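# Put the round tin upright on the wall shelf

## Task

Carry the small round tin from the desk to the wall shelf and leave it standing on either flat end. It counts as failed if the tin topples or is left leaning.

## Robot and tools

ROBOT. TidyBot++ is a wheeled base (0.54 m long, 0.50 m wide, 0.38 m tall) with one seven-joint arm ending in a right-handed five-finger hand. The shoulder sits 0.12 m ahead of the base centre, 0.68 m up. Cameras: base_camera (on the base, looking forward) and wrist_camera (at the wrist, little-finger side, aimed at the hand point). Each scene starts with the arm folded and the hand pointing down. Arm link lengths: upper arm 0.42 m, forearm 0.31 m, wrist to hand point 0.32 m. A pointing-down hand can rise to about 0.93 m above the floor, and only close to the base. Objects can occasionally be nudged by outside pushes.

FRAMES. Base frame: origin on the floor below the base centre, x forward, y left, z up, in metres. hand_pose, hand_target and the target argument all use it. Odometry frame: the base frame as it was at scene start. base_odometry counts wheel turns (slip looks like travel), heading in rad with left positive. base_tilt is in degrees, positive when leaning forward or right.

HAND POINT. It sits 0.045 m in front of the palm. Its +z runs along straight fingers, +y points out of the palm, +x runs across the palm away from the thumb. Straight fingertips reach about 0.06 to 0.07 m past it along +z. Thumb turned in front of the palm plus curled fingers wrap objects about 0.035 to 0.065 m thick.

move. Carries out one action. All fields are optional.
- base: an object with any of translate_m (forward positive, -2 to 2 m), strafe_m (left positive, -2 to 2 m), rotate_rad (counter-clockwise from above positive, -6.3 to 6.3 rad). These are offsets relative to where the base is when the command starts, measured along its own axes, not poses.
- joints: an object of absolute targets by name. Arm joints are in rad: joint_1_rad (vertical swivel, positive is clockwise from above), joint_3_rad, joint_5_rad and joint_7_rad take any angle. joint_2_rad is limited to ±2.249, joint_4_rad to ±2.579, joint_6_rad to ±2.099. Hand keys are on a -1 to 1 scale, where +1 means open or straight and -1 means closed: hand_little, hand_ring, hand_middle, hand_index, hand_thumb_bend, and hand_thumb_turn (-1 puts the thumb in front of the palm). hand_force_limit (-1 to 1) is the closing force at which a finger stops, about 0 to 10 N (15 N for the thumb). hand_speed (-0.96 to 1) sets finger speed. At scene start they are 0 and -0.8. Use -0.94 or lower for a gentle grip.
- target: a single list of seven numbers [x, y, z, qw, qx, qy, qz]. It is an absolute pose of the hand point in the base frame, in metres plus a unit quaternion. When target is given, joints may contain only the hand keys, or the call is refused.
- speeds: caps for this action only. translate_m and strafe_m take 0.05 to 0.5 m/s, rotate_rad takes 0.1 to 1.57 rad/s. If you drive and strafe together, give the speed under one of the two keys.
- min_time_s: 0.1 to 8 s. It sets the shortest duration for the arm motions.
- cameras: a list drawn from base_camera, wrist_camera, all.
- blocking: false returns within about 0.5 s while motion continues.
Unknown keys make a call invalid. Out-of-range values get the call refused, and a refusal cancels the rest of that reply's move, wait and finished_scene calls.

Other tools. wait(seconds 0 to 10, cameras) lets time pass and reports the state. stop(cameras) brakes everything still moving. zoom_image(camera, region [x0,y0,x1,y1] in pixels, at most 504 square) enlarges part of the latest picture. show_instructions shows the reference pages. finished_scene(scene) ends the current scene and cannot be undone.

RESULTS. The move line reads done, or else the worst status. base_status, joint_status and hand_status use these words: done, moving, off_target, not_followed, stopped, contact_stop, time_out, torque_fault, limit_stop_at_motor_heat. The line pictures gives the order of the images. hand_target is where the hand would sit if every joint reached its target. joint_positions reports each joint and the two hand settings. hand_stopped_by lists little, ring, middle, index, thumb_bend, thumb_turn, each as moving, target, force, stalled or fault. The *_load_n lines give fingertip loads in N, positive when the finger is pushed open. A grip that has slipped shows those loads falling to near 0. motor_effort is a percentage of each motor's maximum, with the peak in brackets. on_its_own lists motion you did not order. Warning lines include pose unreachable, joint command not followed, ARM HIT and MOTOR HOT.

CORRECTING. After a target reports done, the hand usually lands within about 4 cm and 10 degrees. To fix position, add (desired minus hand_pose) to the x, y, z of your last target. To keep a loaded hand steady, resend hand_target rather than hand_pose. A held load makes the arm sag. While holding something, never command a joint to the value it currently reads. After a joints move, send last command plus (wanted minus read). Trust the cameras over hand_pose.

GRIPPING. A finger motor starts only when its target changes. To squeeze harder, raise hand_force_limit and send a more closed target. To loosen, send a more open target.

CAUTIONS. The arm neither slows for obstacles nor steers around them. It keeps pressing on a desk or shelf and can shove or tip the robot. Never drive or turn the base while the raised arm is caught on something. Avoid sweeping a stretched-out arm sideways. Hard hits can trip a torque fault, which freezes the arm for 10 s and skips the rest of the call. Holding loads or straining toward poses the arm cannot reach heats the motors until the arm goes limp. Do not drop the object, release it while it is moving, slam it, or knock things over. Set it down gently in the pose the task asks for, open the fingers, and withdraw without touching it.

Each tool is called as name([rows], argument=value, ...), one row to a line, values as JSON.

Reference images:

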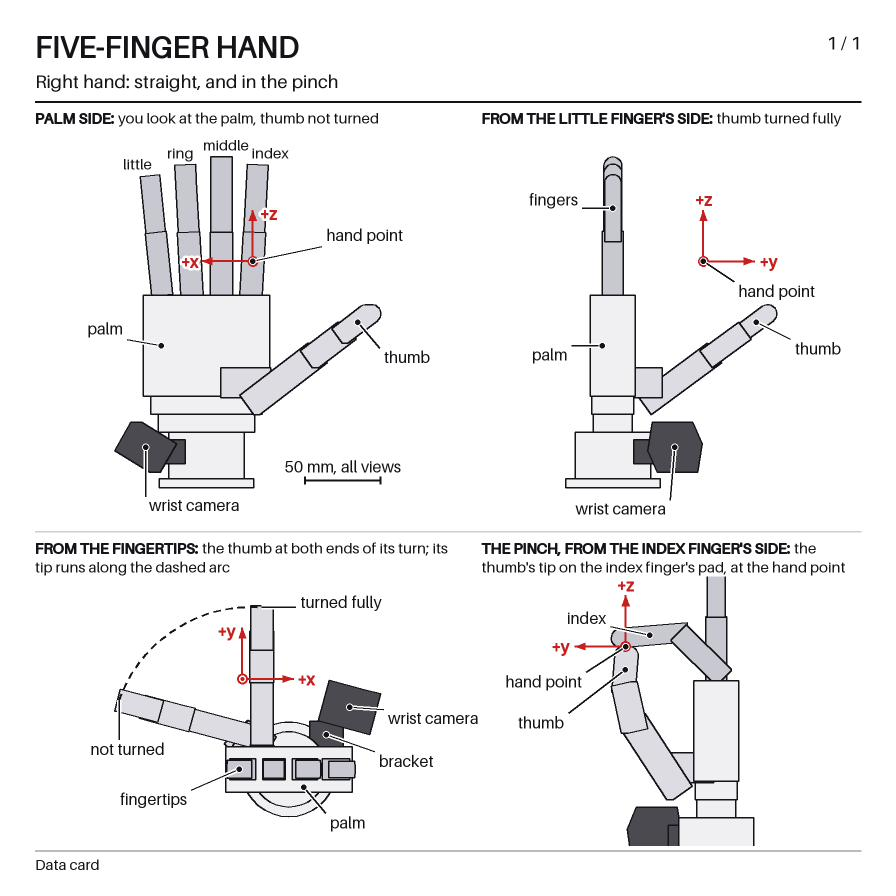

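## Session

move()

Scene clock: 0.00 s.
base_odometry: x=+0.000 y=+0.000 heading=+0.000
base_tilt: forward=-0.3 right=+0.4
base_status: not commanded
joint_positions: joint_1_rad=+0.023 joint_2_rad=-0.393 joint_3_rad=+3.154 joint_4_rad=-2.516 joint_5_rad=+0.025 joint_6_rad=-0.861 joint_7_rad=+1.546 hand_little=+1.000 hand_ring=+1.000 hand_middle=+1.000 hand_index=+1.000 hand_thumb_turn=+1.000 hand_thumb_bend=+1.000 hand_force_limit=+0.000 hand_speed=-0.800
joint_status: not commanded
hand_stopped_by: target,target,target,target,target,target
little_load_n: 0.0
ring_load_n: -0.5
middle_load_n: 0.0
index_load_n: 0.0
thumb_bend_load_n: 0.0
thumb_turn_load_n: 0.0
motor_effort: joint_1_rad=+0 joint_2_rad=-1 joint_3_rad=+0 joint_4_rad=+12 joint_5_rad=+1 joint_6_rad=+0 joint_7_rad=-1
hand_pose: x=+0.3091 y=+0.0490 z=+0.5917 quat_wxyz=(+0.079, +0.023, +0.997, -0.008) (m; base frame)
hand_target: x=+0.3077 y=+0.0490 z=+0.5907 quat_wxyz=(+0.077, +0.023, +0.997, -0.008) (m; base frame)
hand_status: not commanded
pictures: base_camera, wrist_camera

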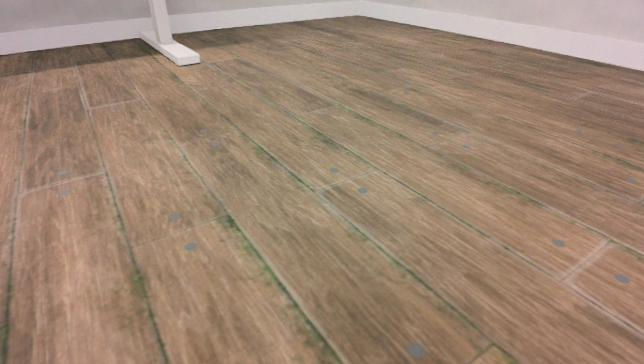

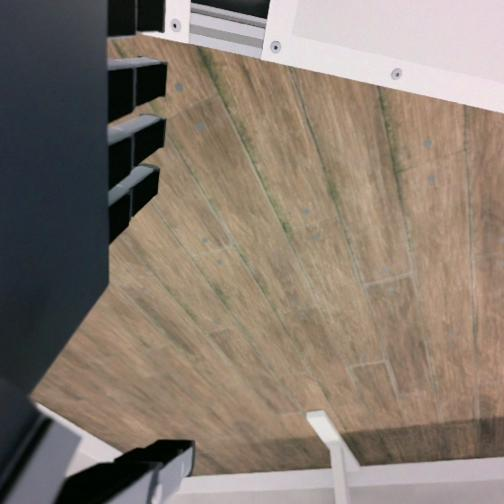

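move(joints={"joint_1_rad":0,"joint_2_rad":-1.2,"joint_3_rad":3.142,"joint_4_rad":-2.03,"joint_5_rad":0,"joint_6_rad":-0.203,"joint_7_rad":-1.832}, cameras=["all"])

Scene clock: 4.93 s.
move: done
base_odometry: x=+0.000 y=+0.000 heading=+0.000
base_tilt: forward=-0.2 right=+0.4
base_status: not commanded
joint_positions: joint_1_rad=+0.022 joint_2_rad=-1.183 joint_3_rad=+3.154 joint_4_rad=-2.034 joint_5_rad=+0.025 joint_6_rad=-0.241 joint_7_rad=+4.412 hand_little=+1.000 hand_ring=+1.000 hand_middle=+1.000 hand_index=+1.000 hand_thumb_turn=+1.000 hand_thumb_bend=+1.000 hand_force_limit=+0.000 hand_speed=-0.800
joint_status: all done
hand_stopped_by: target,target,target,target,target,target
little_load_n: 0.0
ring_load_n: 0.0
middle_load_n: 0.0
index_load_n: 0.0
thumb_bend_load_n: 0.0
thumb_turn_load_n: 0.0
motor_effort: joint_1_rad=+0(2) joint_2_rad=+15(17) joint_3_rad=-1(2) joint_4_rad=+14(18) joint_5_rad=+1(3) joint_6_rad=+6(8) joint_7_rad=-1(2)
hand_pose: x=+0.2715 y=-0.0598 z=+1.1548 quat_wxyz=(+0.108, -0.512, +0.086, -0.848) (m; base frame)
hand_target: x=+0.2586 y=-0.0490 z=+1.1725 quat_wxyz=(+0.113, -0.490, +0.065, -0.862) (m; base frame)
hand_status: not commanded
pictures: base_camera, wrist_camera
camera_calibration:
wrist_camera: T_world_to_cam=[[0.0179523, -0.998585, -0.0500508, -0.00596955], [-0.0467357, 0.049166, -0.997697, 1.17007], [0.998746, 0.0202501, -0.045787, -0.103487], [0, 0, 0, 1]] pos_world=[0.158149, -0.0613931, 1.16234]

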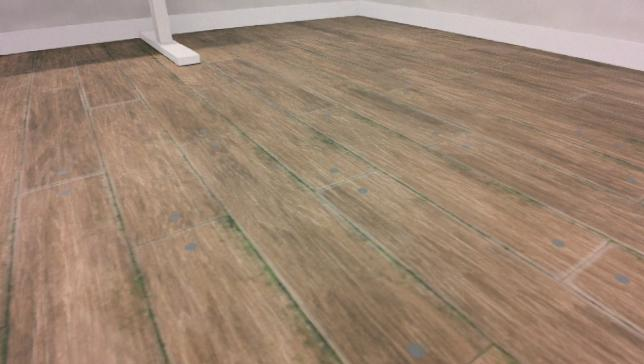

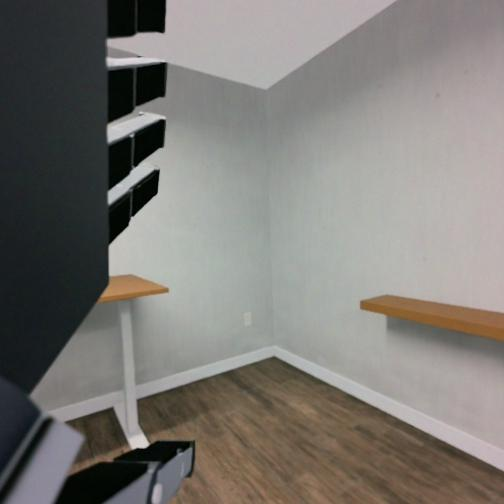

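move(joints={"joint_1_rad":-0.75}, cameras=["wrist_camera"])

move(joints={"joint_1_rad":0.6}, cameras=["wrist_camera"])

Scene clock: 9.00 s.
move: done
base_odometry: x=+0.000 y=+0.000 heading=+0.000
base_tilt: forward=-0.2 right=+0.4
base_status: not commanded
joint_positions: joint_1_rad=-0.730 joint_2_rad=-1.183 joint_3_rad=+3.154 joint_4_rad=-2.034 joint_5_rad=+0.025 joint_6_rad=-0.241 joint_7_rad=+4.414 hand_little=+1.000 hand_ring=+1.000 hand_middle=+1.000 hand_index=+1.000 hand_thumb_turn=+1.000 hand_thumb_bend=+1.000 hand_force_limit=+0.000 hand_speed=-0.800
joint_status: all done
hand_stopped_by: target,target,target,target,target,target
little_load_n: 0.0
ring_load_n: 0.0
middle_load_n: 0.0
index_load_n: 0.0
thumb_bend_load_n: 0.0
thumb_turn_load_n: 0.0
motor_effort: joint_1_rad=-1(2) joint_2_rad=+15(15) joint_3_rad=+0(1) joint_4_rad=+14(14) joint_5_rad=+1(1) joint_6_rad=+5(7) joint_7_rad=-1(1)
hand_pose: x=+0.2712 y=+0.0604 z=+1.1549 quat_wxyz=(+0.411, -0.508, -0.109, -0.749) (m; base frame)
hand_target: x=+0.2546 y=+0.0593 z=+1.1725 quat_wxyz=(+0.421, -0.479, -0.119, -0.761) (m; base frame)
hand_status: not commanded
pictures: wrist_camera
camera_calibration:
wrist_camera: T_world_to_cam=[[0.694882, -0.71752, -0.0479968, -0.0888568], [-0.0663531, 0.00248542, -0.997793, 1.17259], [0.716056, 0.696533, -0.0458826, -0.0697583], [0, 0, 0, 1]] pos_world=[0.189501, -0.018082, 1.16254]

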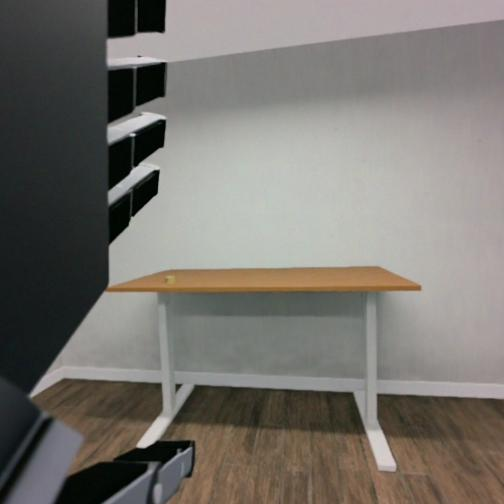

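Scene clock: 11.60 s.
move: done
base_odometry: x=+0.000 y=+0.000 heading=+0.000
base_tilt: forward=-0.3 right=+0.3
base_status: not commanded
joint_positions: joint_1_rad=+0.580 joint_2_rad=-1.183 joint_3_rad=+3.154 joint_4_rad=-2.034 joint_5_rad=+0.025 joint_6_rad=-0.241 joint_7_rad=+4.414 hand_little=+1.000 hand_ring=+1.000 hand_middle=+1.000 hand_index=+1.000 hand_thumb_turn=+1.000 hand_thumb_bend=+1.000 hand_force_limit=+0.000 hand_speed=-0.800
joint_status: all done
hand_stopped_by: target,target,target,target,target,target
little_load_n: 0.0
ring_load_n: 0.0
middle_load_n: 0.0
index_load_n: 0.0
thumb_bend_load_n: 0.0
thumb_turn_load_n: 0.0
motor_effort: joint_1_rad=+0(2) joint_2_rad=+14(15) joint_3_rad=+0(2) joint_4_rad=+14(14) joint_5_rad=+1(1) joint_6_rad=+6(7) joint_7_rad=-1(1)
hand_pose: x=+0.2165 y=-0.1316 z=+1.1549 quat_wxyz=(-0.131, -0.469, +0.223, -0.844) (m; base frame)
hand_target: x=+0.2066 y=-0.1193 z=+1.1725 quat_wxyz=(-0.147, -0.449, +0.206, -0.857) (m; base frame)
hand_status: not commanded
pictures: wrist_camera
camera_calibration:
wrist_camera: T_world_to_cam=[[-0.514658, -0.856048, -0.0480494, 0.0551688], [-0.0146327, 0.0648025, -0.997791, 1.16644], [0.85727, -0.512818, -0.0458774, -0.0866241], [0, 0, 0, 1]] pos_world=[0.119721, -0.0727836, 1.16254]

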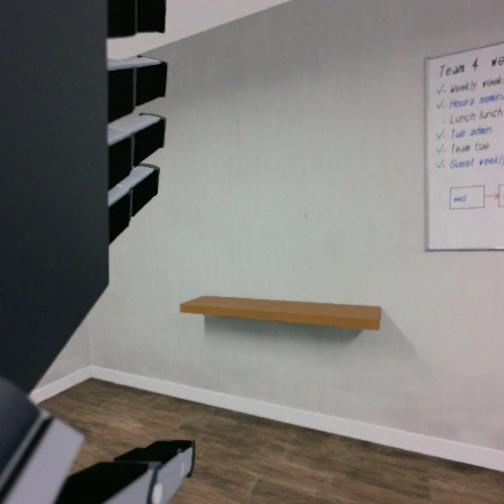

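move(joints={"joint_1_rad":-1.0}, cameras=["wrist_camera"])

zoom_image(camera="wrist_camera", region=[160, 200, 460, 380])

Scene clock: 23.60 s.
move: done
base_odometry: x=+0.000 y=+0.000 heading=+0.000
base_tilt: forward=-0.2 right=+0.4
base_status: not commanded
joint_positions: joint_1_rad=-0.980 joint_2_rad=-1.183 joint_3_rad=+3.154 joint_4_rad=-2.034 joint_5_rad=+0.025 joint_6_rad=-0.241 joint_7_rad=+4.414 hand_little=+1.000 hand_ring=+1.000 hand_middle=+1.000 hand_index=+1.000 hand_thumb_turn=+1.000 hand_thumb_bend=+1.000 hand_force_limit=+0.000 hand_speed=-0.800
joint_status: all done
hand_stopped_by: target,target,target,target,target,target
little_load_n: 0.0
ring_load_n: 0.0
middle_load_n: 0.0
index_load_n: 0.0
thumb_bend_load_n: -0.5
thumb_turn_load_n: 0.0
motor_effort: joint_1_rad=-1(2) joint_2_rad=+15(15) joint_3_rad=+0(1) joint_4_rad=+14(14) joint_5_rad=+1(1) joint_6_rad=+6(7) joint_7_rad=-1(1)
hand_pose: x=+0.2515 y=+0.0962 z=+1.1549 quat_wxyz=(+0.501, -0.490, -0.171, -0.692) (m; base frame)
hand_target: x=+0.2357 y=+0.0910 z=+1.1725 quat_wxyz=(+0.513, -0.461, -0.178, -0.702) (m; base frame)
hand_status: not commanded
pictures: wrist_camera
camera_calibration:
wrist_camera: T_world_to_cam=[[0.850685, -0.52348, -0.0480034, -0.107384], [-0.0649134, -0.0139898, -0.997793, 1.17242], [0.521653, 0.851923, -0.0458818, -0.0466186], [0, 0, 0, 1]] pos_world=[0.191774, -0.000095879, 1.16254]

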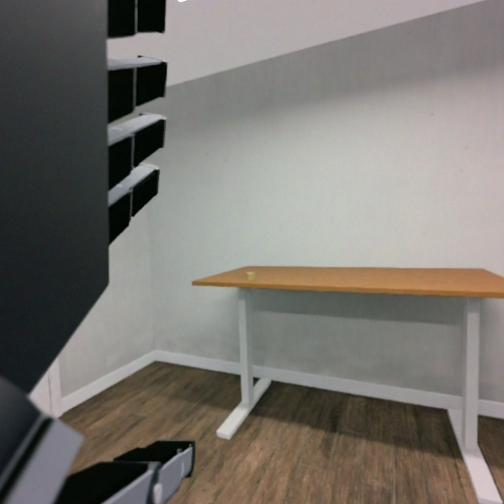

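Scaled by 1.680 from the camera's 504x504 image, which has a finer 720x720 frame.

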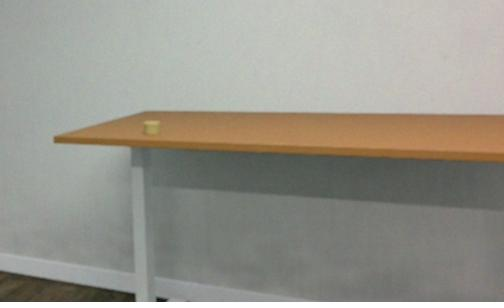

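move(base={"rotate_rad":0.588}, joints={"joint_1_rad":-0.02})

move(base={"translate_m":0.9,"strafe_m":0.6}, cameras=["all"])

Scene clock: 45.57 s.
move: done
base_odometry: x=+0.000 y=+0.000 heading=+0.587
base_tilt: forward=-0.3 right=+0.4
base_status: done
joint_positions: joint_1_rad=-0.040 joint_2_rad=-1.183 joint_3_rad=+3.154 joint_4_rad=-2.034 joint_5_rad=+0.025 joint_6_rad=-0.240 joint_7_rad=+4.414 hand_little=+1.000 hand_ring=+1.000 hand_middle=+1.000 hand_index=+1.000 hand_thumb_turn=+1.000 hand_thumb_bend=+1.000 hand_force_limit=+0.000 hand_speed=-0.800
joint_status: all done
hand_stopped_by: target,target,target,target,target,target
little_load_n: 0.0
ring_load_n: 0.0
middle_load_n: 0.0
index_load_n: 0.0
thumb_bend_load_n: 0.0
thumb_turn_load_n: 0.0
motor_effort: joint_1_rad=-1(2) joint_2_rad=+15(15) joint_3_rad=+0(2) joint_4_rad=+14(14) joint_5_rad=+1(2) joint_6_rad=+6(7) joint_7_rad=-1(1)
hand_pose: x=+0.2747 y=-0.0504 z=+1.1551 quat_wxyz=(+0.133, -0.515, +0.070, -0.844) (m; base frame)
hand_target: x=+0.2596 y=-0.0462 z=+1.1725 quat_wxyz=(+0.122, -0.490, +0.060, -0.861) (m; base frame)
hand_status: not commanded
pictures: none

Scene clock: 48.97 s.
move: done
base_odometry: x=+0.417 y=+0.998 heading=+0.588
base_tilt: forward=-0.2 right=+0.3
base_status: done
joint_positions: joint_1_rad=-0.037 joint_2_rad=-1.184 joint_3_rad=+3.154 joint_4_rad=-2.034 joint_5_rad=+0.025 joint_6_rad=-0.238 joint_7_rad=+4.414 hand_little=+1.000 hand_ring=+1.000 hand_middle=+1.000 hand_index=+1.000 hand_thumb_turn=+1.000 hand_thumb_bend=+1.000 hand_force_limit=+0.000 hand_speed=-0.800
joint_status: not commanded
hand_stopped_by: target,target,target,target,target,target
little_load_n: 0.0
ring_load_n: 0.0
middle_load_n: 0.0
index_load_n: 0.0
thumb_bend_load_n: 0.5
thumb_turn_load_n: 0.0
motor_effort: joint_1_rad=+0(1) joint_2_rad=+15(17) joint_3_rad=-1(2) joint_4_rad=+14(15) joint_5_rad=+1(2) joint_6_rad=+6(7) joint_7_rad=-1(1)
hand_pose: x=+0.2736 y=-0.0507 z=+1.1562 quat_wxyz=(+0.132, -0.513, +0.070, -0.845) (m; base frame)
hand_target: x=+0.2596 y=-0.0462 z=+1.1725 quat_wxyz=(+0.122, -0.490, +0.060, -0.861) (m; base frame)
hand_status: not commanded
pictures: base_camera, wrist_camera
camera_calibration:
wrist_camera: T_world_to_cam=[[0.07639, -0.995941, -0.0476085, -0.0155272], [-0.044939, 0.0442605, -0.998009, 1.17075], [0.996065, 0.0783774, -0.0413755, -0.107183], [0, 0, 0, 1]] pos_world=[0.160559, -0.0588813, 1.16324]

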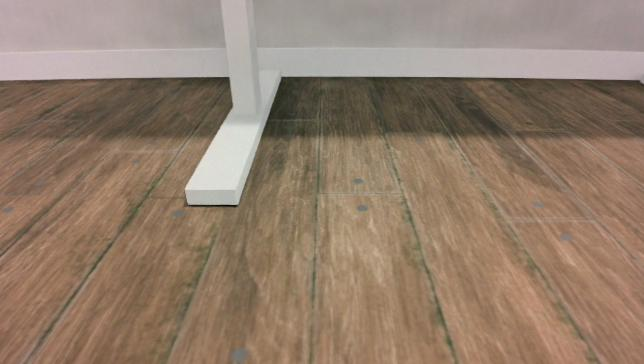

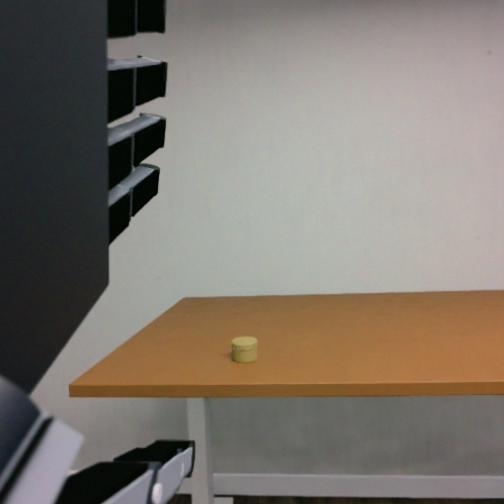

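move(base={"translate_m":0.15}, cameras=["all"])

zoom_image(camera="wrist_camera", region=[160, 280, 410, 504])

Scene clock: 57.33 s.
move: done
base_odometry: x=+0.542 y=+1.082 heading=+0.588
base_tilt: forward=-0.2 right=+0.4
base_status: done
joint_positions: joint_1_rad=-0.037 joint_2_rad=-1.185 joint_3_rad=+3.154 joint_4_rad=-2.034 joint_5_rad=+0.025 joint_6_rad=-0.237 joint_7_rad=+4.414 hand_little=+1.000 hand_ring=+1.000 hand_middle=+1.000 hand_index=+1.000 hand_thumb_turn=+1.000 hand_thumb_bend=+1.000 hand_force_limit=+0.000 hand_speed=-0.800
joint_status: not commanded
hand_stopped_by: target,target,target,target,target,target
little_load_n: 0.0
ring_load_n: 0.0
middle_load_n: 0.0
index_load_n: 0.0
thumb_bend_load_n: 0.0
thumb_turn_load_n: 0.0
motor_effort: joint_1_rad=-1(1) joint_2_rad=+15(18) joint_3_rad=+0(2) joint_4_rad=+14(16) joint_5_rad=+1(1) joint_6_rad=+7(7) joint_7_rad=-1(1)
hand_pose: x=+0.2729 y=-0.0507 z=+1.1569 quat_wxyz=(+0.132, -0.512, +0.070, -0.846) (m; base frame)
hand_target: x=+0.2596 y=-0.0462 z=+1.1725 quat_wxyz=(+0.122, -0.490, +0.060, -0.861) (m; base frame)
hand_status: not commanded
pictures: base_camera, wrist_camera
camera_calibration:
wrist_camera: T_world_to_cam=[[0.0764111, -0.995948, -0.0474136, -0.0156853], [-0.0424296, 0.0442617, -0.998119, 1.17084], [0.996173, 0.0782791, -0.0388756, -0.109401], [0, 0, 0, 1]] pos_world=[0.159859, -0.0588814, 1.16364]

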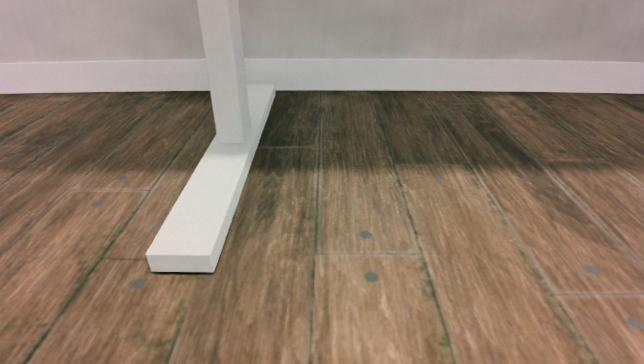

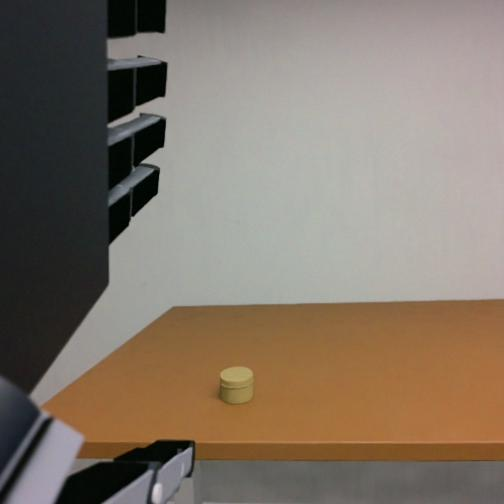

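Scaled by 2.016 from the camera's 504x504 image, which has a finer 720x720 frame.

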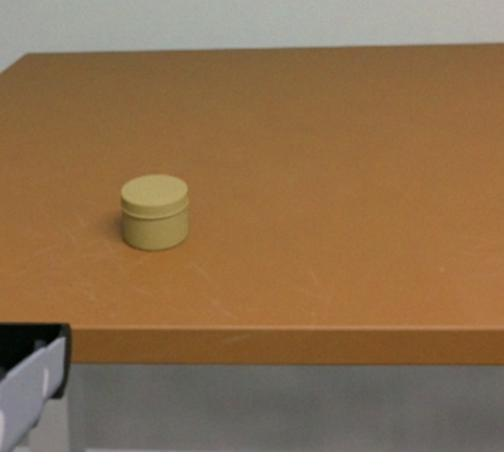

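move(joints={"joint_1_rad":0,"joint_2_rad":-0.166,"joint_3_rad":3.142,"joint_4_rad":-0.93,"joint_5_rad":0,"joint_6_rad":-1.592,"joint_7_rad":3.142}, cameras=["wrist_camera"], min_time_s=3)

Scene clock: 69.93 s.
move: done
base_odometry: x=+0.542 y=+1.082 heading=+0.588
base_tilt: forward=-0.2 right=+0.4
base_status: not commanded
joint_positions: joint_1_rad=-0.022 joint_2_rad=-0.178 joint_3_rad=+3.154 joint_4_rad=-0.942 joint_5_rad=+0.025 joint_6_rad=-1.544 joint_7_rad=+3.180 hand_little=+1.000 hand_ring=+1.000 hand_middle=+1.000 hand_index=+1.000 hand_thumb_turn=+1.000 hand_thumb_bend=+1.000 hand_force_limit=+0.000 hand_speed=-0.800
joint_status: all done
hand_stopped_by: target,target,target,target,target,target
little_load_n: 0.0
ring_load_n: 0.0
middle_load_n: 0.0
index_load_n: 0.0
thumb_bend_load_n: 0.0
thumb_turn_load_n: 0.0
motor_effort: joint_1_rad=+0(2) joint_2_rad=-8(17) joint_3_rad=-1(2) joint_4_rad=+12(16) joint_5_rad=+1(3) joint_6_rad=+6(8) joint_7_rad=-1(2)
hand_pose: x=+0.4598 y=+0.0242 z=+1.0604 quat_wxyz=(+0.274, -0.659, +0.634, -0.297) (m; base frame)
hand_target: x=+0.4522 y=+0.0320 z=+1.0535 quat_wxyz=(+0.271, -0.653, +0.653, -0.271) (m; base frame)
hand_status: not commanded
pictures: wrist_camera
camera_calibration:
wrist_camera: T_world_to_cam=[[-0.630992, -0.263556, -0.729649, 1.07109], [-0.52397, 0.838372, 0.150295, 0.0635555], [0.572106, 0.477149, -0.667101, 0.546342], [0, 0, 0, 1]] pos_world=[0.396587, -0.0316764, 1.13644]

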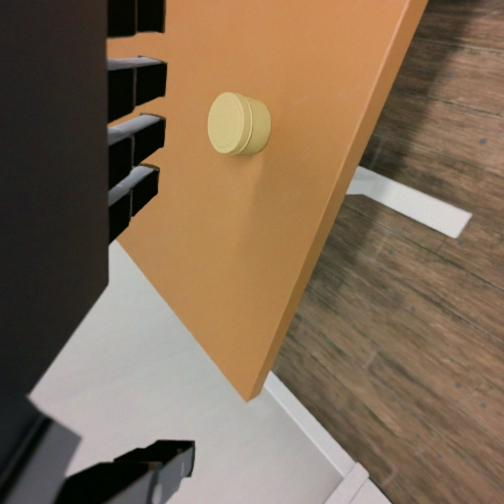

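zoom_image(camera="wrist_camera", region=[150, 50, 450, 250])

move(base={"translate_m":0.1}, cameras=["wrist_camera"])

zoom_image(camera="wrist_camera", region=[150, 50, 450, 250])

Scaled by 1.680 from the camera's 504x504 image, which has a finer 720x720 frame.

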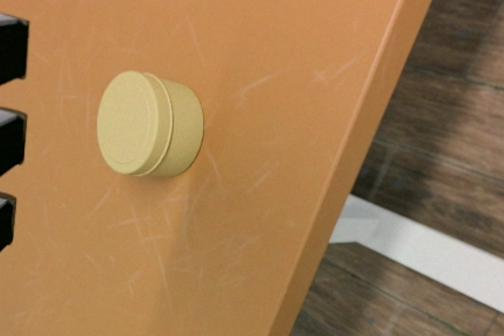

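Scene clock: 75.97 s.
move: done
base_odometry: x=+0.625 y=+1.137 heading=+0.588
base_tilt: forward=-0.2 right=+0.4
base_status: done
joint_positions: joint_1_rad=-0.022 joint_2_rad=-0.165 joint_3_rad=+3.154 joint_4_rad=-0.938 joint_5_rad=+0.025 joint_6_rad=-1.549 joint_7_rad=+3.179 hand_little=+1.000 hand_ring=+1.000 hand_middle=+1.000 hand_index=+1.000 hand_thumb_turn=+1.000 hand_thumb_bend=+1.000 hand_force_limit=+0.000 hand_speed=-0.800
joint_status: not commanded
hand_stopped_by: target,target,target,target,target,target
little_load_n: 0.0
ring_load_n: 0.0
middle_load_n: -0.5
index_load_n: 0.0
thumb_bend_load_n: 0.0
thumb_turn_load_n: 0.0
motor_effort: joint_1_rad=+0(1) joint_2_rad=-8(12) joint_3_rad=-1(1) joint_4_rad=+13(14) joint_5_rad=+1(1) joint_6_rad=+5(6) joint_7_rad=-1(1)
hand_pose: x=+0.4635 y=+0.0243 z=+1.0567 quat_wxyz=(+0.270, -0.660, +0.637, -0.293) (m; base frame)
hand_target: x=+0.4522 y=+0.0320 z=+1.0535 quat_wxyz=(+0.271, -0.653, +0.653, -0.271) (m; base frame)
hand_status: not commanded
pictures: wrist_camera
camera_calibration:
wrist_camera: T_world_to_cam=[[-0.64121, -0.262181, -0.721187, 1.06652], [-0.52076, 0.838952, 0.158016, 0.056333], [0.563613, 0.476887, -0.674477, 0.553452], [0, 0, 0, 1]] pos_world=[0.401267, -0.0315738, 1.13355]

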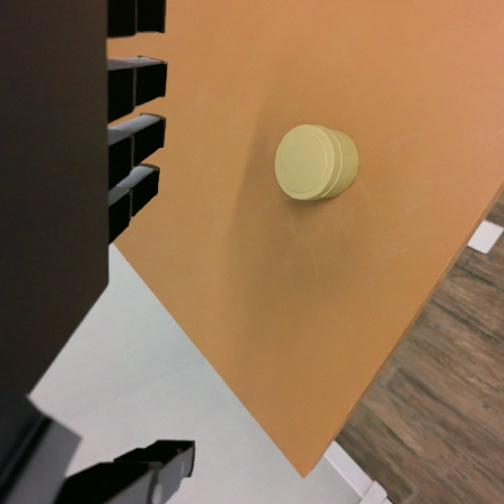

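Scaled by 1.680 from the camera's 504x504 image, which has a finer 720x720 frame.

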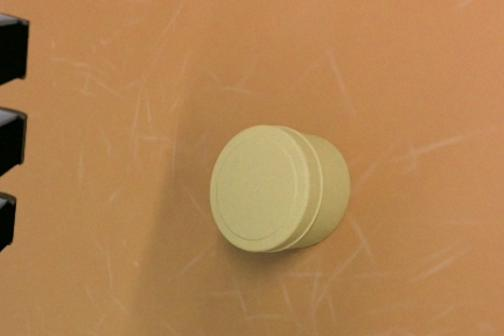

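move(joints={"joint_1_rad":0.015,"joint_2_rad":-0.034,"joint_3_rad":3.135,"joint_4_rad":-0.911,"joint_5_rad":-0.02,"joint_6_rad":-1.52,"joint_7_rad":3.11,"hand_thumb_turn":-1,"hand_speed":0}, cameras=["wrist_camera"], min_time_s=2)

Scene clock: 87.80 s.
move: done
base_odometry: x=+0.625 y=+1.137 heading=+0.588
base_tilt: forward=-0.2 right=+0.3
base_status: not commanded
joint_positions: joint_1_rad=-0.007 joint_2_rad=-0.056 joint_3_rad=+3.154 joint_4_rad=-0.923 joint_5_rad=+0.025 joint_6_rad=-1.549 joint_7_rad=+3.147 hand_little=+1.000 hand_ring=+1.000 hand_middle=+1.000 hand_index=+1.000 hand_thumb_turn=-1.000 hand_thumb_bend=+1.000 hand_force_limit=+0.000 hand_speed=+0.000
joint_status: all done
hand_stopped_by: target,target,target,target,target,target
little_load_n: 0.0
ring_load_n: 0.5
middle_load_n: 0.0
index_load_n: 0.0
thumb_bend_load_n: 0.0
thumb_turn_load_n: 0.0
motor_effort: joint_1_rad=+0(2) joint_2_rad=-12(13) joint_3_rad=-1(2) joint_4_rad=+13(14) joint_5_rad=+1(3) joint_6_rad=+4(6) joint_7_rad=-1(2)
hand_pose: x=+0.5044 y=+0.0214 z=+1.0241 quat_wxyz=(+0.242, -0.658, +0.664, -0.261) (m; base frame)
hand_target: x=+0.5209 y=+0.0372 z=+1.0269 quat_wxyz=(+0.267, -0.648, +0.669, -0.247) (m; base frame)
hand_status: not commanded
pictures: wrist_camera
camera_calibration:
wrist_camera: T_world_to_cam=[[-0.714123, -0.222412, -0.663748, 1.04553], [-0.471524, 0.853643, 0.221268, -0.00478114], [0.517391, 0.470985, -0.714478, 0.574158], [0, 0, 0, 1]] pos_world=[0.447321, -0.0337996, 1.10525]

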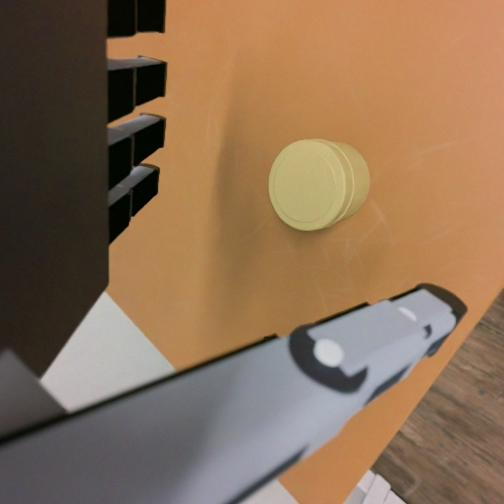

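move(joints={"joint_1_rad":0.015,"joint_2_rad":-0.095,"joint_3_rad":3.135,"joint_4_rad":-1.165,"joint_5_rad":-0.03,"joint_6_rad":-1.275,"joint_7_rad":3.11}, cameras=["wrist_camera"], min_time_s=2)

Scene clock: 92.47 s.
move: done
base_odometry: x=+0.625 y=+1.137 heading=+0.588
base_tilt: forward=-0.2 right=+0.4
base_status: not commanded
joint_positions: joint_1_rad=-0.007 joint_2_rad=-0.076 joint_3_rad=+3.154 joint_4_rad=-1.142 joint_5_rad=+0.025 joint_6_rad=-1.314 joint_7_rad=+3.147 hand_little=+1.000 hand_ring=+1.000 hand_middle=+1.000 hand_index=+1.000 hand_thumb_turn=-1.000 hand_thumb_bend=+1.000 hand_force_limit=+0.000 hand_speed=+0.000
joint_status: all done
hand_stopped_by: target,target,target,target,target,target
little_load_n: 0.0
ring_load_n: 0.0
middle_load_n: 0.0
index_load_n: 0.0
thumb_bend_load_n: 0.0
thumb_turn_load_n: 0.0
motor_effort: joint_1_rad=+0(2) joint_2_rad=-13(15) joint_3_rad=-1(2) joint_4_rad=+15(16) joint_5_rad=+1(3) joint_6_rad=+5(5) joint_7_rad=-1(2)
hand_pose: x=+0.5411 y=+0.0211 z=+0.9781 quat_wxyz=(+0.253, -0.655, +0.658, -0.273) (m; base frame)
hand_target: x=+0.5435 y=+0.0404 z=+0.9851 quat_wxyz=(+0.288, -0.640, +0.663, -0.261) (m; base frame)
hand_status: not commanded
pictures: wrist_camera
camera_calibration:
wrist_camera: T_world_to_cam=[[-0.689435, -0.227939, -0.687549, 1.05124], [-0.483014, 0.852024, 0.201872, 0.0482917], [0.539793, 0.471273, -0.697513, 0.493731], [0, 0, 0, 1]] pos_world=[0.481571, -0.03421, 1.05741]

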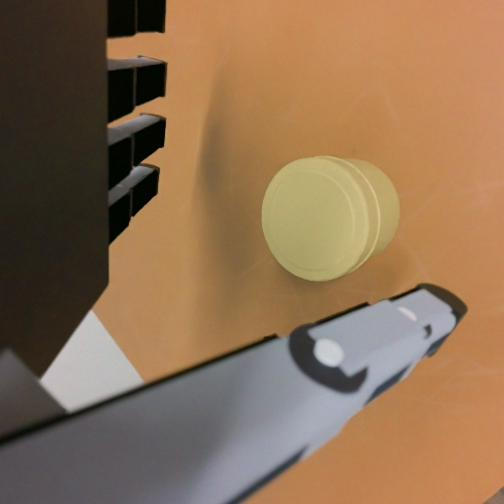

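move(joints={"joint_2_rad":-0.182,"joint_4_rad":-1.416,"joint_6_rad":-1.092}, cameras=["wrist_camera"], min_time_s=3)

Scene clock: 100.93 s.
move: done
base_odometry: x=+0.625 y=+1.137 heading=+0.588
base_tilt: forward=-0.2 right=+0.3
base_status: not commanded
joint_positions: joint_1_rad=-0.007 joint_2_rad=-0.163 joint_3_rad=+3.154 joint_4_rad=-1.392 joint_5_rad=+0.025 joint_6_rad=-1.131 joint_7_rad=+3.147 hand_little=+1.000 hand_ring=+1.000 hand_middle=+1.000 hand_index=+1.000 hand_thumb_turn=-1.000 hand_thumb_bend=+1.000 hand_force_limit=+0.000 hand_speed=+0.000
joint_status: all done
hand_stopped_by: target,target,target,target,target,target
little_load_n: 0.0
ring_load_n: 0.0
middle_load_n: 0.0
index_load_n: 0.0
thumb_bend_load_n: 0.0
thumb_turn_load_n: 0.0
motor_effort: joint_1_rad=+0(1) joint_2_rad=-11(14) joint_3_rad=-1(2) joint_4_rad=+16(16) joint_5_rad=+1(1) joint_6_rad=+4(6) joint_7_rad=-1(1)
hand_pose: x=+0.5314 y=+0.0212 z=+0.9310 quat_wxyz=(+0.260, -0.654, +0.653, -0.279) (m; base frame)
hand_target: x=+0.5334 y=+0.0402 z=+0.9367 quat_wxyz=(+0.294, -0.635, +0.663, -0.267) (m; base frame)
hand_status: not commanded
pictures: wrist_camera
camera_calibration:
wrist_camera: T_world_to_cam=[[-0.674024, -0.231458, -0.701512, 1.01696], [-0.490716, 0.850129, 0.190994, 0.0672117], [0.552168, 0.472977, -0.686588, 0.449199], [0, 0, 0, 1]] pos_world=[0.470402, -0.0342164, 1.00899]

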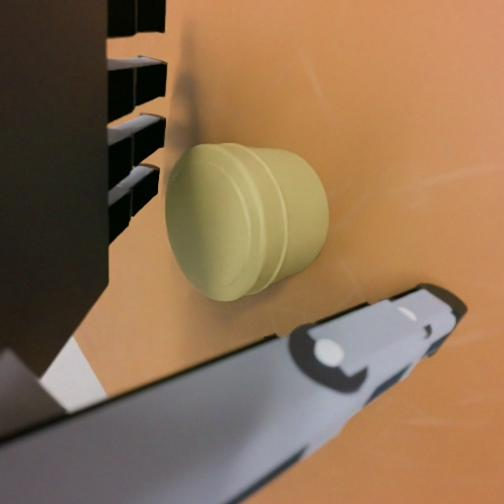

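move(joints={"hand_index":0.6,"hand_middle":0.6,"hand_thumb_bend":0.7,"hand_speed":-0.6}, cameras=["wrist_camera"])

Scene clock: 106.40 s.
move: done
base_odometry: x=+0.625 y=+1.137 heading=+0.588
base_tilt: forward=-0.2 right=+0.3
base_status: not commanded
joint_positions: joint_1_rad=-0.007 joint_2_rad=-0.170 joint_3_rad=+3.154 joint_4_rad=-1.393 joint_5_rad=+0.025 joint_6_rad=-1.116 joint_7_rad=+3.147 hand_little=+1.000 hand_ring=+1.000 hand_middle=+0.600 hand_index=+0.600 hand_thumb_turn=-1.000 hand_thumb_bend=+0.700 hand_force_limit=+0.000 hand_speed=-0.600
joint_status: all done
hand_stopped_by: target,target,target,target,target,target
little_load_n: 0.0
ring_load_n: 0.0
middle_load_n: 0.5
index_load_n: 0.0
thumb_bend_load_n: 0.0
thumb_turn_load_n: 0.0
motor_effort: joint_1_rad=+0(1) joint_2_rad=-10(11) joint_3_rad=-1(2) joint_4_rad=+15(16) joint_5_rad=+1(1) joint_6_rad=+4(5) joint_7_rad=-1(1)
hand_pose: x=+0.5335 y=+0.0213 z=+0.9359 quat_wxyz=(+0.267, -0.651, +0.651, -0.286) (m; base frame)
hand_target: x=+0.5334 y=+0.0402 z=+0.9367 quat_wxyz=(+0.294, -0.635, +0.663, -0.267) (m; base frame)
hand_status: not commanded
pictures: wrist_camera
camera_calibration:
wrist_camera: T_world_to_cam=[[-0.65962, -0.231168, -0.715166, 1.02702], [-0.494382, 0.850153, 0.181183, 0.0784136], [0.566117, 0.473077, -0.675063, 0.433262], [0, 0, 0, 1]] pos_world=[0.470931, -0.0342158, 1.01276]

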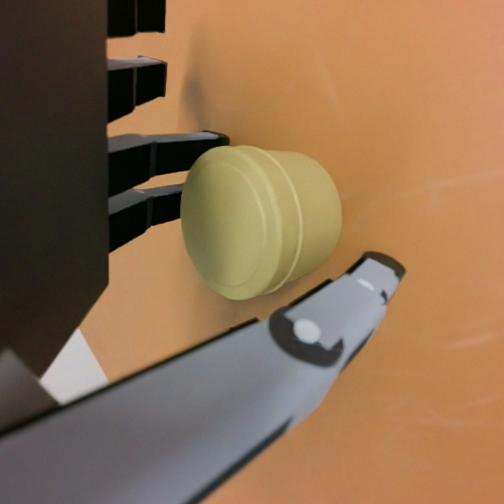

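move(joints={"hand_index":0.45,"hand_middle":0.45,"hand_thumb_bend":0.45,"hand_speed":-0.8,"hand_force_limit":-0.7}, cameras=["wrist_camera"])

Scene clock: 110.53 s.
move: off_target
base_odometry: x=+0.625 y=+1.137 heading=+0.588
base_tilt: forward=-0.2 right=+0.3
base_status: not commanded
joint_positions: joint_1_rad=-0.007 joint_2_rad=-0.171 joint_3_rad=+3.154 joint_4_rad=-1.393 joint_5_rad=+0.025 joint_6_rad=-1.114 joint_7_rad=+3.147 hand_little=+1.000 hand_ring=+1.000 hand_middle=+0.584 hand_index=+0.450 hand_thumb_turn=-1.000 hand_thumb_bend=+0.450 hand_force_limit=-0.700 hand_speed=-0.800
joint_status: hand_middle off_target (ended at +0.584, target +0.450); the others done
hand_stopped_by: target,target,force,target,target,target
little_load_n: 0.0
ring_load_n: -0.5
middle_load_n: 0.0
index_load_n: 0.0
thumb_bend_load_n: 0.0
thumb_turn_load_n: 0.0
motor_effort: joint_1_rad=+0(1) joint_2_rad=-10(11) joint_3_rad=-1(2) joint_4_rad=+15(16) joint_5_rad=+1(1) joint_6_rad=+4(5) joint_7_rad=-1(1)
hand_pose: x=+0.5338 y=+0.0213 z=+0.9363 quat_wxyz=(+0.267, -0.651, +0.651, -0.286) (m; base frame)
hand_target: x=+0.5334 y=+0.0402 z=+0.9367 quat_wxyz=(+0.294, -0.635, +0.663, -0.267) (m; base frame)
hand_status: not commanded
pictures: wrist_camera
camera_calibration:
wrist_camera: T_world_to_cam=[[-0.658388, -0.231194, -0.716292, 1.02779], [-0.494725, 0.850132, 0.180339, 0.0794438], [0.567249, 0.473101, -0.674095, 0.431824], [0, 0, 0, 1]] pos_world=[0.471034, -0.0342159, 1.01296]

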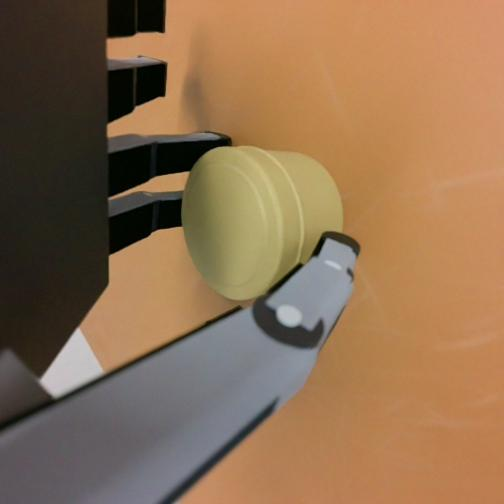

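move(joints={"hand_thumb_bend":0.0,"hand_speed":-0.85,"hand_force_limit":-0.6}, cameras=["wrist_camera"])

Scene clock: 113.70 s.
move: off_target
base_odometry: x=+0.625 y=+1.137 heading=+0.588
base_tilt: forward=-0.2 right=+0.4
base_status: not commanded
joint_positions: joint_1_rad=-0.007 joint_2_rad=-0.171 joint_3_rad=+3.154 joint_4_rad=-1.393 joint_5_rad=+0.025 joint_6_rad=-1.114 joint_7_rad=+3.147 hand_little=+1.000 hand_ring=+1.000 hand_middle=+0.584 hand_index=+0.450 hand_thumb_turn=-1.000 hand_thumb_bend=+0.296 hand_force_limit=-0.600 hand_speed=-0.850
joint_status: hand_thumb_bend off_target (ended at +0.296, target +0.000); the others done
hand_stopped_by: target,target,force,target,force,target
little_load_n: 0.0
ring_load_n: 0.0
middle_load_n: 0.0
index_load_n: 1.5
thumb_bend_load_n: 3.5
thumb_turn_load_n: 0.0
motor_effort: joint_1_rad=-1(1) joint_2_rad=-10(11) joint_3_rad=-1(2) joint_4_rad=+15(15) joint_5_rad=+1(1) joint_6_rad=+4(5) joint_7_rad=-1(1)
hand_pose: x=+0.5338 y=+0.0213 z=+0.9363 quat_wxyz=(+0.267, -0.651, +0.651, -0.286) (m; base frame)
hand_target: x=+0.5334 y=+0.0402 z=+0.9367 quat_wxyz=(+0.294, -0.635, +0.663, -0.267) (m; base frame)
hand_status: not commanded
pictures: wrist_camera
camera_calibration:
wrist_camera: T_world_to_cam=[[-0.658388, -0.231194, -0.716292, 1.02779], [-0.494725, 0.850132, 0.180339, 0.0794438], [0.567249, 0.473101, -0.674095, 0.431824], [0, 0, 0, 1]] pos_world=[0.471034, -0.0342159, 1.01296]

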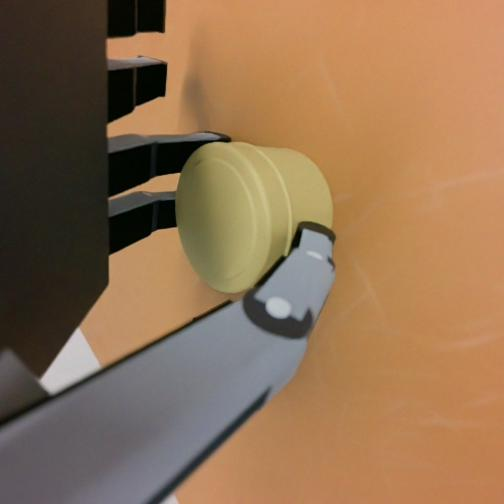

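Contact with all. Now squeeze the fingers.

move(joints={"hand_index":-0.3,"hand_middle":-0.3,"hand_thumb_bend":-0.3,"hand_speed":-0.9,"hand_force_limit":-0.2}, cameras=["wrist_camera"])

Scene clock: 118.47 s.
move: off_target
base_odometry: x=+0.625 y=+1.137 heading=+0.588
base_tilt: forward=-0.2 right=+0.4
base_status: not commanded
joint_positions: joint_1_rad=-0.007 joint_2_rad=-0.174 joint_3_rad=+3.154 joint_4_rad=-1.393 joint_5_rad=+0.025 joint_6_rad=-1.110 joint_7_rad=+3.146 hand_little=+1.000 hand_ring=+1.000 hand_middle=+0.418 hand_index=+0.425 hand_thumb_turn=-1.000 hand_thumb_bend=+0.293 hand_force_limit=-0.200 hand_speed=-0.900
joint_status: hand_middle off_target (ended at +0.418, target -0.300); hand_index off_target (ended at +0.425, target -0.300); hand_thumb_bend off_target (ended at +0.293, target -0.300); the others done
hand_stopped_by: target,target,force,force,force,target
little_load_n: 0.0
ring_load_n: 0.0
middle_load_n: 3.5
index_load_n: 3.0
thumb_bend_load_n: 11.0
thumb_turn_load_n: 1.0
motor_effort: joint_1_rad=+0(1) joint_2_rad=-10(10) joint_3_rad=-1(2) joint_4_rad=+14(15) joint_5_rad=+1(1) joint_6_rad=+2(4) joint_7_rad=-1(1)
hand_pose: x=+0.5342 y=+0.0213 z=+0.9385 quat_wxyz=(+0.270, -0.650, +0.649, -0.289) (m; base frame)
hand_target: x=+0.5334 y=+0.0402 z=+0.9367 quat_wxyz=(+0.294, -0.635, +0.663, -0.267) (m; base frame)
hand_status: not commanded
pictures: wrist_camera
camera_calibration:
wrist_camera: T_world_to_cam=[[-0.652648, -0.231079, -0.721563, 1.03166], [-0.49608, 0.850161, 0.176438, 0.0836746], [0.572673, 0.473105, -0.66949, 0.425855], [0, 0, 0, 1]] pos_world=[0.470945, -0.0342157, 1.01475]

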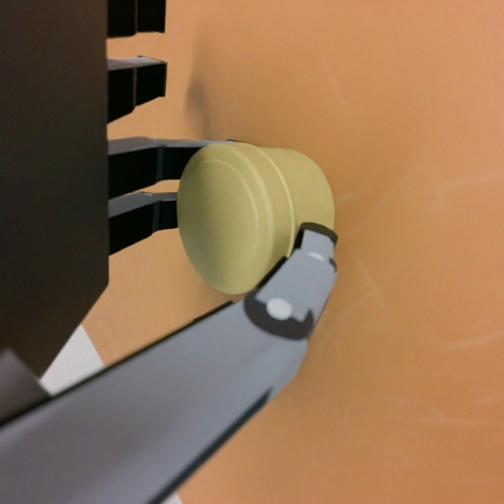

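move(joints={"joint_2_rad":-0.12,"joint_4_rad":-1.17,"joint_6_rad":-1.27}, cameras=["wrist_camera"], min_time_s=3)

Scene clock: 123.60 s.
move: done
base_odometry: x=+0.625 y=+1.137 heading=+0.588
base_tilt: forward=-0.2 right=+0.3
base_status: not commanded
joint_positions: joint_1_rad=-0.007 joint_2_rad=-0.145 joint_3_rad=+3.154 joint_4_rad=-1.182 joint_5_rad=+0.025 joint_6_rad=-1.223 joint_7_rad=+3.146 hand_little=+1.000 hand_ring=+1.000 hand_middle=+0.418 hand_index=+0.425 hand_thumb_turn=-1.000 hand_thumb_bend=+0.293 hand_force_limit=-0.200 hand_speed=-0.900
joint_status: all done
hand_stopped_by: target,target,force,force,force,target
little_load_n: 0.0
ring_load_n: 0.0
middle_load_n: 3.0
index_load_n: 2.5
thumb_bend_load_n: 11.0
thumb_turn_load_n: 0.5
motor_effort: joint_1_rad=+0(1) joint_2_rad=-11(13) joint_3_rad=-1(2) joint_4_rad=+15(16) joint_5_rad=+1(2) joint_6_rad=+5(6) joint_7_rad=-1(1)
hand_pose: x=+0.5396 y=+0.0210 z=+1.0064 quat_wxyz=(+0.292, -0.638, +0.641, -0.311) (m; base frame)
hand_target: x=+0.5366 y=+0.0405 z=+0.9942 quat_wxyz=(+0.296, -0.636, +0.660, -0.269) (m; base frame)
hand_status: not commanded
pictures: wrist_camera
camera_calibration:
wrist_camera: T_world_to_cam=[[-0.601655, -0.228998, -0.765226, 1.10036], [-0.50481, 0.851454, 0.142102, 0.113857], [0.619014, 0.47179, -0.627882, 0.401552], [0, 0, 0, 1]] pos_world=[0.470947, -0.0344119, 1.07797]

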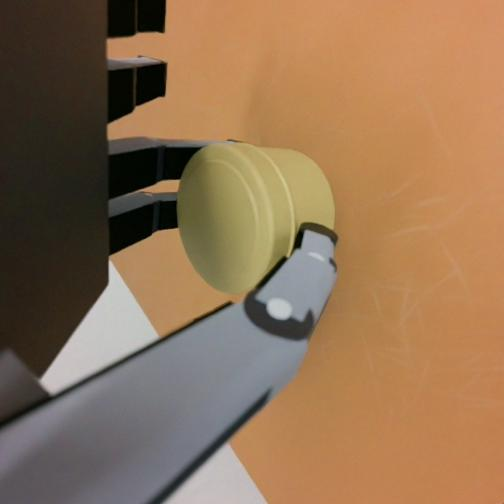

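move(base={"translate_m":-0.4}, speeds={"translate_m":0.4})

move(base={"rotate_rad":-1.571}, speeds={"rotate_rad":0.8}, cameras=["all"])

Scene clock: 129.43 s.
move: done
base_odometry: x=+0.292 y=+0.915 heading=+0.588
base_tilt: forward=-0.2 right=+0.3
base_status: done
joint_positions: joint_1_rad=-0.003 joint_2_rad=-0.126 joint_3_rad=+3.151 joint_4_rad=-1.179 joint_5_rad=+0.024 joint_6_rad=-1.228 joint_7_rad=+3.146 hand_little=+1.000 hand_ring=+1.000 hand_middle=+0.418 hand_index=+0.425 hand_thumb_turn=-1.000 hand_thumb_bend=+0.293 hand_force_limit=-0.200 hand_speed=-0.900
joint_status: not commanded
hand_stopped_by: target,target,force,force,force,target
little_load_n: 0.0
ring_load_n: 0.0
middle_load_n: 3.0
index_load_n: 2.5
thumb_bend_load_n: 11.0
thumb_turn_load_n: 1.0
motor_effort: joint_1_rad=+0(3) joint_2_rad=-12(15) joint_3_rad=-1(4) joint_4_rad=+15(16) joint_5_rad=+1(2) joint_6_rad=+4(6) joint_7_rad=-1(1)
hand_pose: x=+0.5447 y=+0.0209 z=+0.9986 quat_wxyz=(+0.285, -0.641, +0.644, -0.305) (m; base frame)
hand_target: x=+0.5366 y=+0.0405 z=+0.9942 quat_wxyz=(+0.296, -0.636, +0.660, -0.269) (m; base frame)
hand_status: not commanded
pictures: none

Scene clock: 132.20 s.
move: done
base_odometry: x=+0.292 y=+0.915 heading=-0.983
base_tilt: forward=-0.2 right=+0.4
base_status: done
joint_positions: joint_1_rad=+0.002 joint_2_rad=-0.126 joint_3_rad=+3.147 joint_4_rad=-1.179 joint_5_rad=+0.024 joint_6_rad=-1.228 joint_7_rad=+3.146 hand_little=+1.000 hand_ring=+1.000 hand_middle=+0.418 hand_index=+0.425 hand_thumb_turn=-1.000 hand_thumb_bend=+0.293 hand_force_limit=-0.200 hand_speed=-0.900
joint_status: not commanded
hand_stopped_by: target,target,force,force,force,target
little_load_n: 0.0
ring_load_n: 0.0
middle_load_n: 3.0
index_load_n: 2.5
thumb_bend_load_n: 11.0
thumb_turn_load_n: 0.5
motor_effort: joint_1_rad=-1(2) joint_2_rad=-11(13) joint_3_rad=-1(3) joint_4_rad=+15(15) joint_5_rad=+1(2) joint_6_rad=+5(6) joint_7_rad=-1(1)
hand_pose: x=+0.5447 y=+0.0208 z=+0.9985 quat_wxyz=(+0.285, -0.641, +0.644, -0.305) (m; base frame)
hand_target: x=+0.5366 y=+0.0405 z=+0.9942 quat_wxyz=(+0.296, -0.636, +0.660, -0.269) (m; base frame)
hand_status: not commanded
pictures: base_camera, wrist_camera
camera_calibration:
wrist_camera: T_world_to_cam=[[-0.617955, -0.228591, -0.752248, 1.09332], [-0.500514, 0.852247, 0.152183, 0.105252], [0.606314, 0.470553, -0.641064, 0.41363], [0, 0, 0, 1]] pos_world=[0.477515, -0.0344113, 1.0716]

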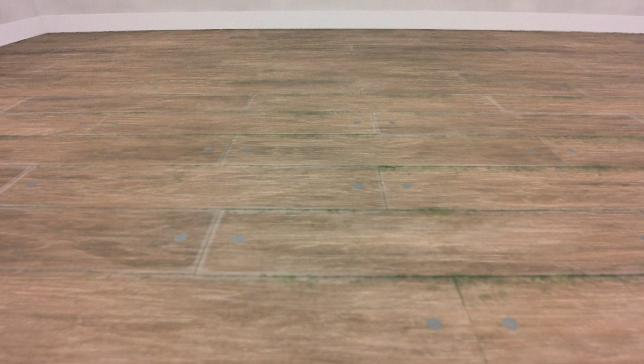

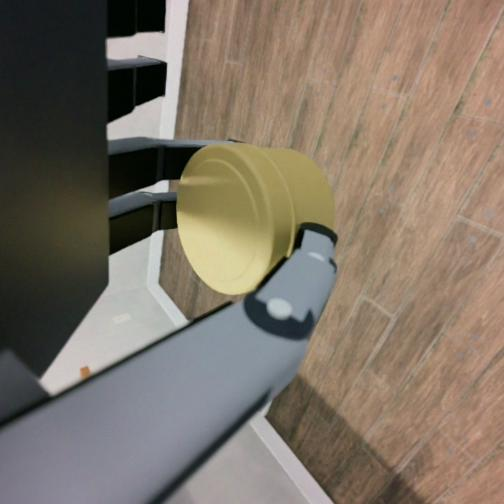

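move(base={"translate_m":1.1}, speeds={"translate_m":0.4}, cameras=["all"])

Scene clock: 142.27 s.
move: done
base_odometry: x=+0.902 y=+0.000 heading=-0.983
base_tilt: forward=-0.2 right=+0.3
base_status: done
joint_positions: joint_1_rad=+0.002 joint_2_rad=-0.124 joint_3_rad=+3.147 joint_4_rad=-1.179 joint_5_rad=+0.024 joint_6_rad=-1.228 joint_7_rad=+3.146 hand_little=+1.000 hand_ring=+1.000 hand_middle=+0.418 hand_index=+0.425 hand_thumb_turn=-1.000 hand_thumb_bend=+0.293 hand_force_limit=-0.200 hand_speed=-0.900
joint_status: not commanded
hand_stopped_by: target,target,force,force,force,target
little_load_n: -0.5
ring_load_n: 0.0
middle_load_n: 3.0
index_load_n: 2.5
thumb_bend_load_n: 11.5
thumb_turn_load_n: 1.0
motor_effort: joint_1_rad=+0(1) joint_2_rad=-12(15) joint_3_rad=-1(2) joint_4_rad=+15(16) joint_5_rad=+1(2) joint_6_rad=+5(6) joint_7_rad=-1(1)
hand_pose: x=+0.5453 y=+0.0208 z=+0.9977 quat_wxyz=(+0.284, -0.641, +0.644, -0.304) (m; base frame)
hand_target: x=+0.5366 y=+0.0405 z=+0.9942 quat_wxyz=(+0.296, -0.636, +0.660, -0.269) (m; base frame)
hand_status: not commanded
pictures: base_camera, wrist_camera
camera_calibration:
wrist_camera: T_world_to_cam=[[-0.619728, -0.228555, -0.7508, 1.09259], [-0.500136, 0.852254, 0.153384, 0.104289], [0.604815, 0.470559, -0.642474, 0.414927], [0, 0, 0, 1]] pos_world=[0.478311, -0.0344113, 1.0709]

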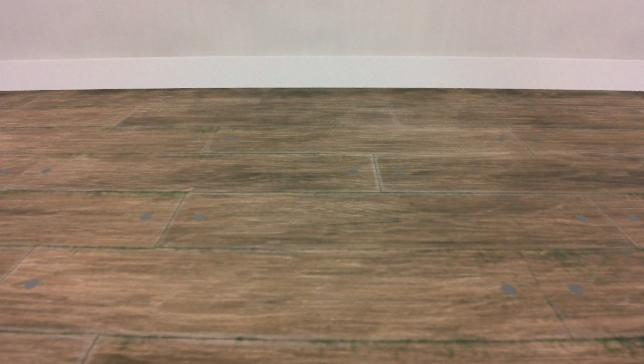

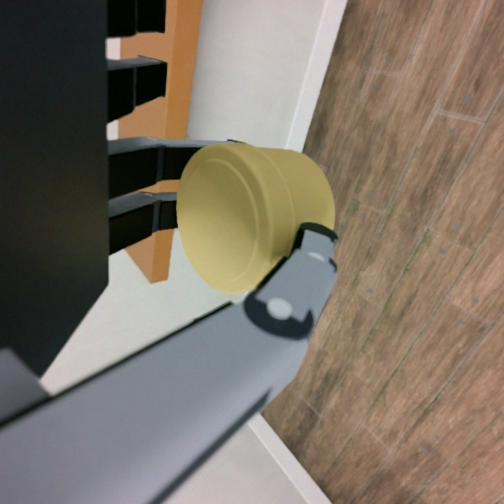

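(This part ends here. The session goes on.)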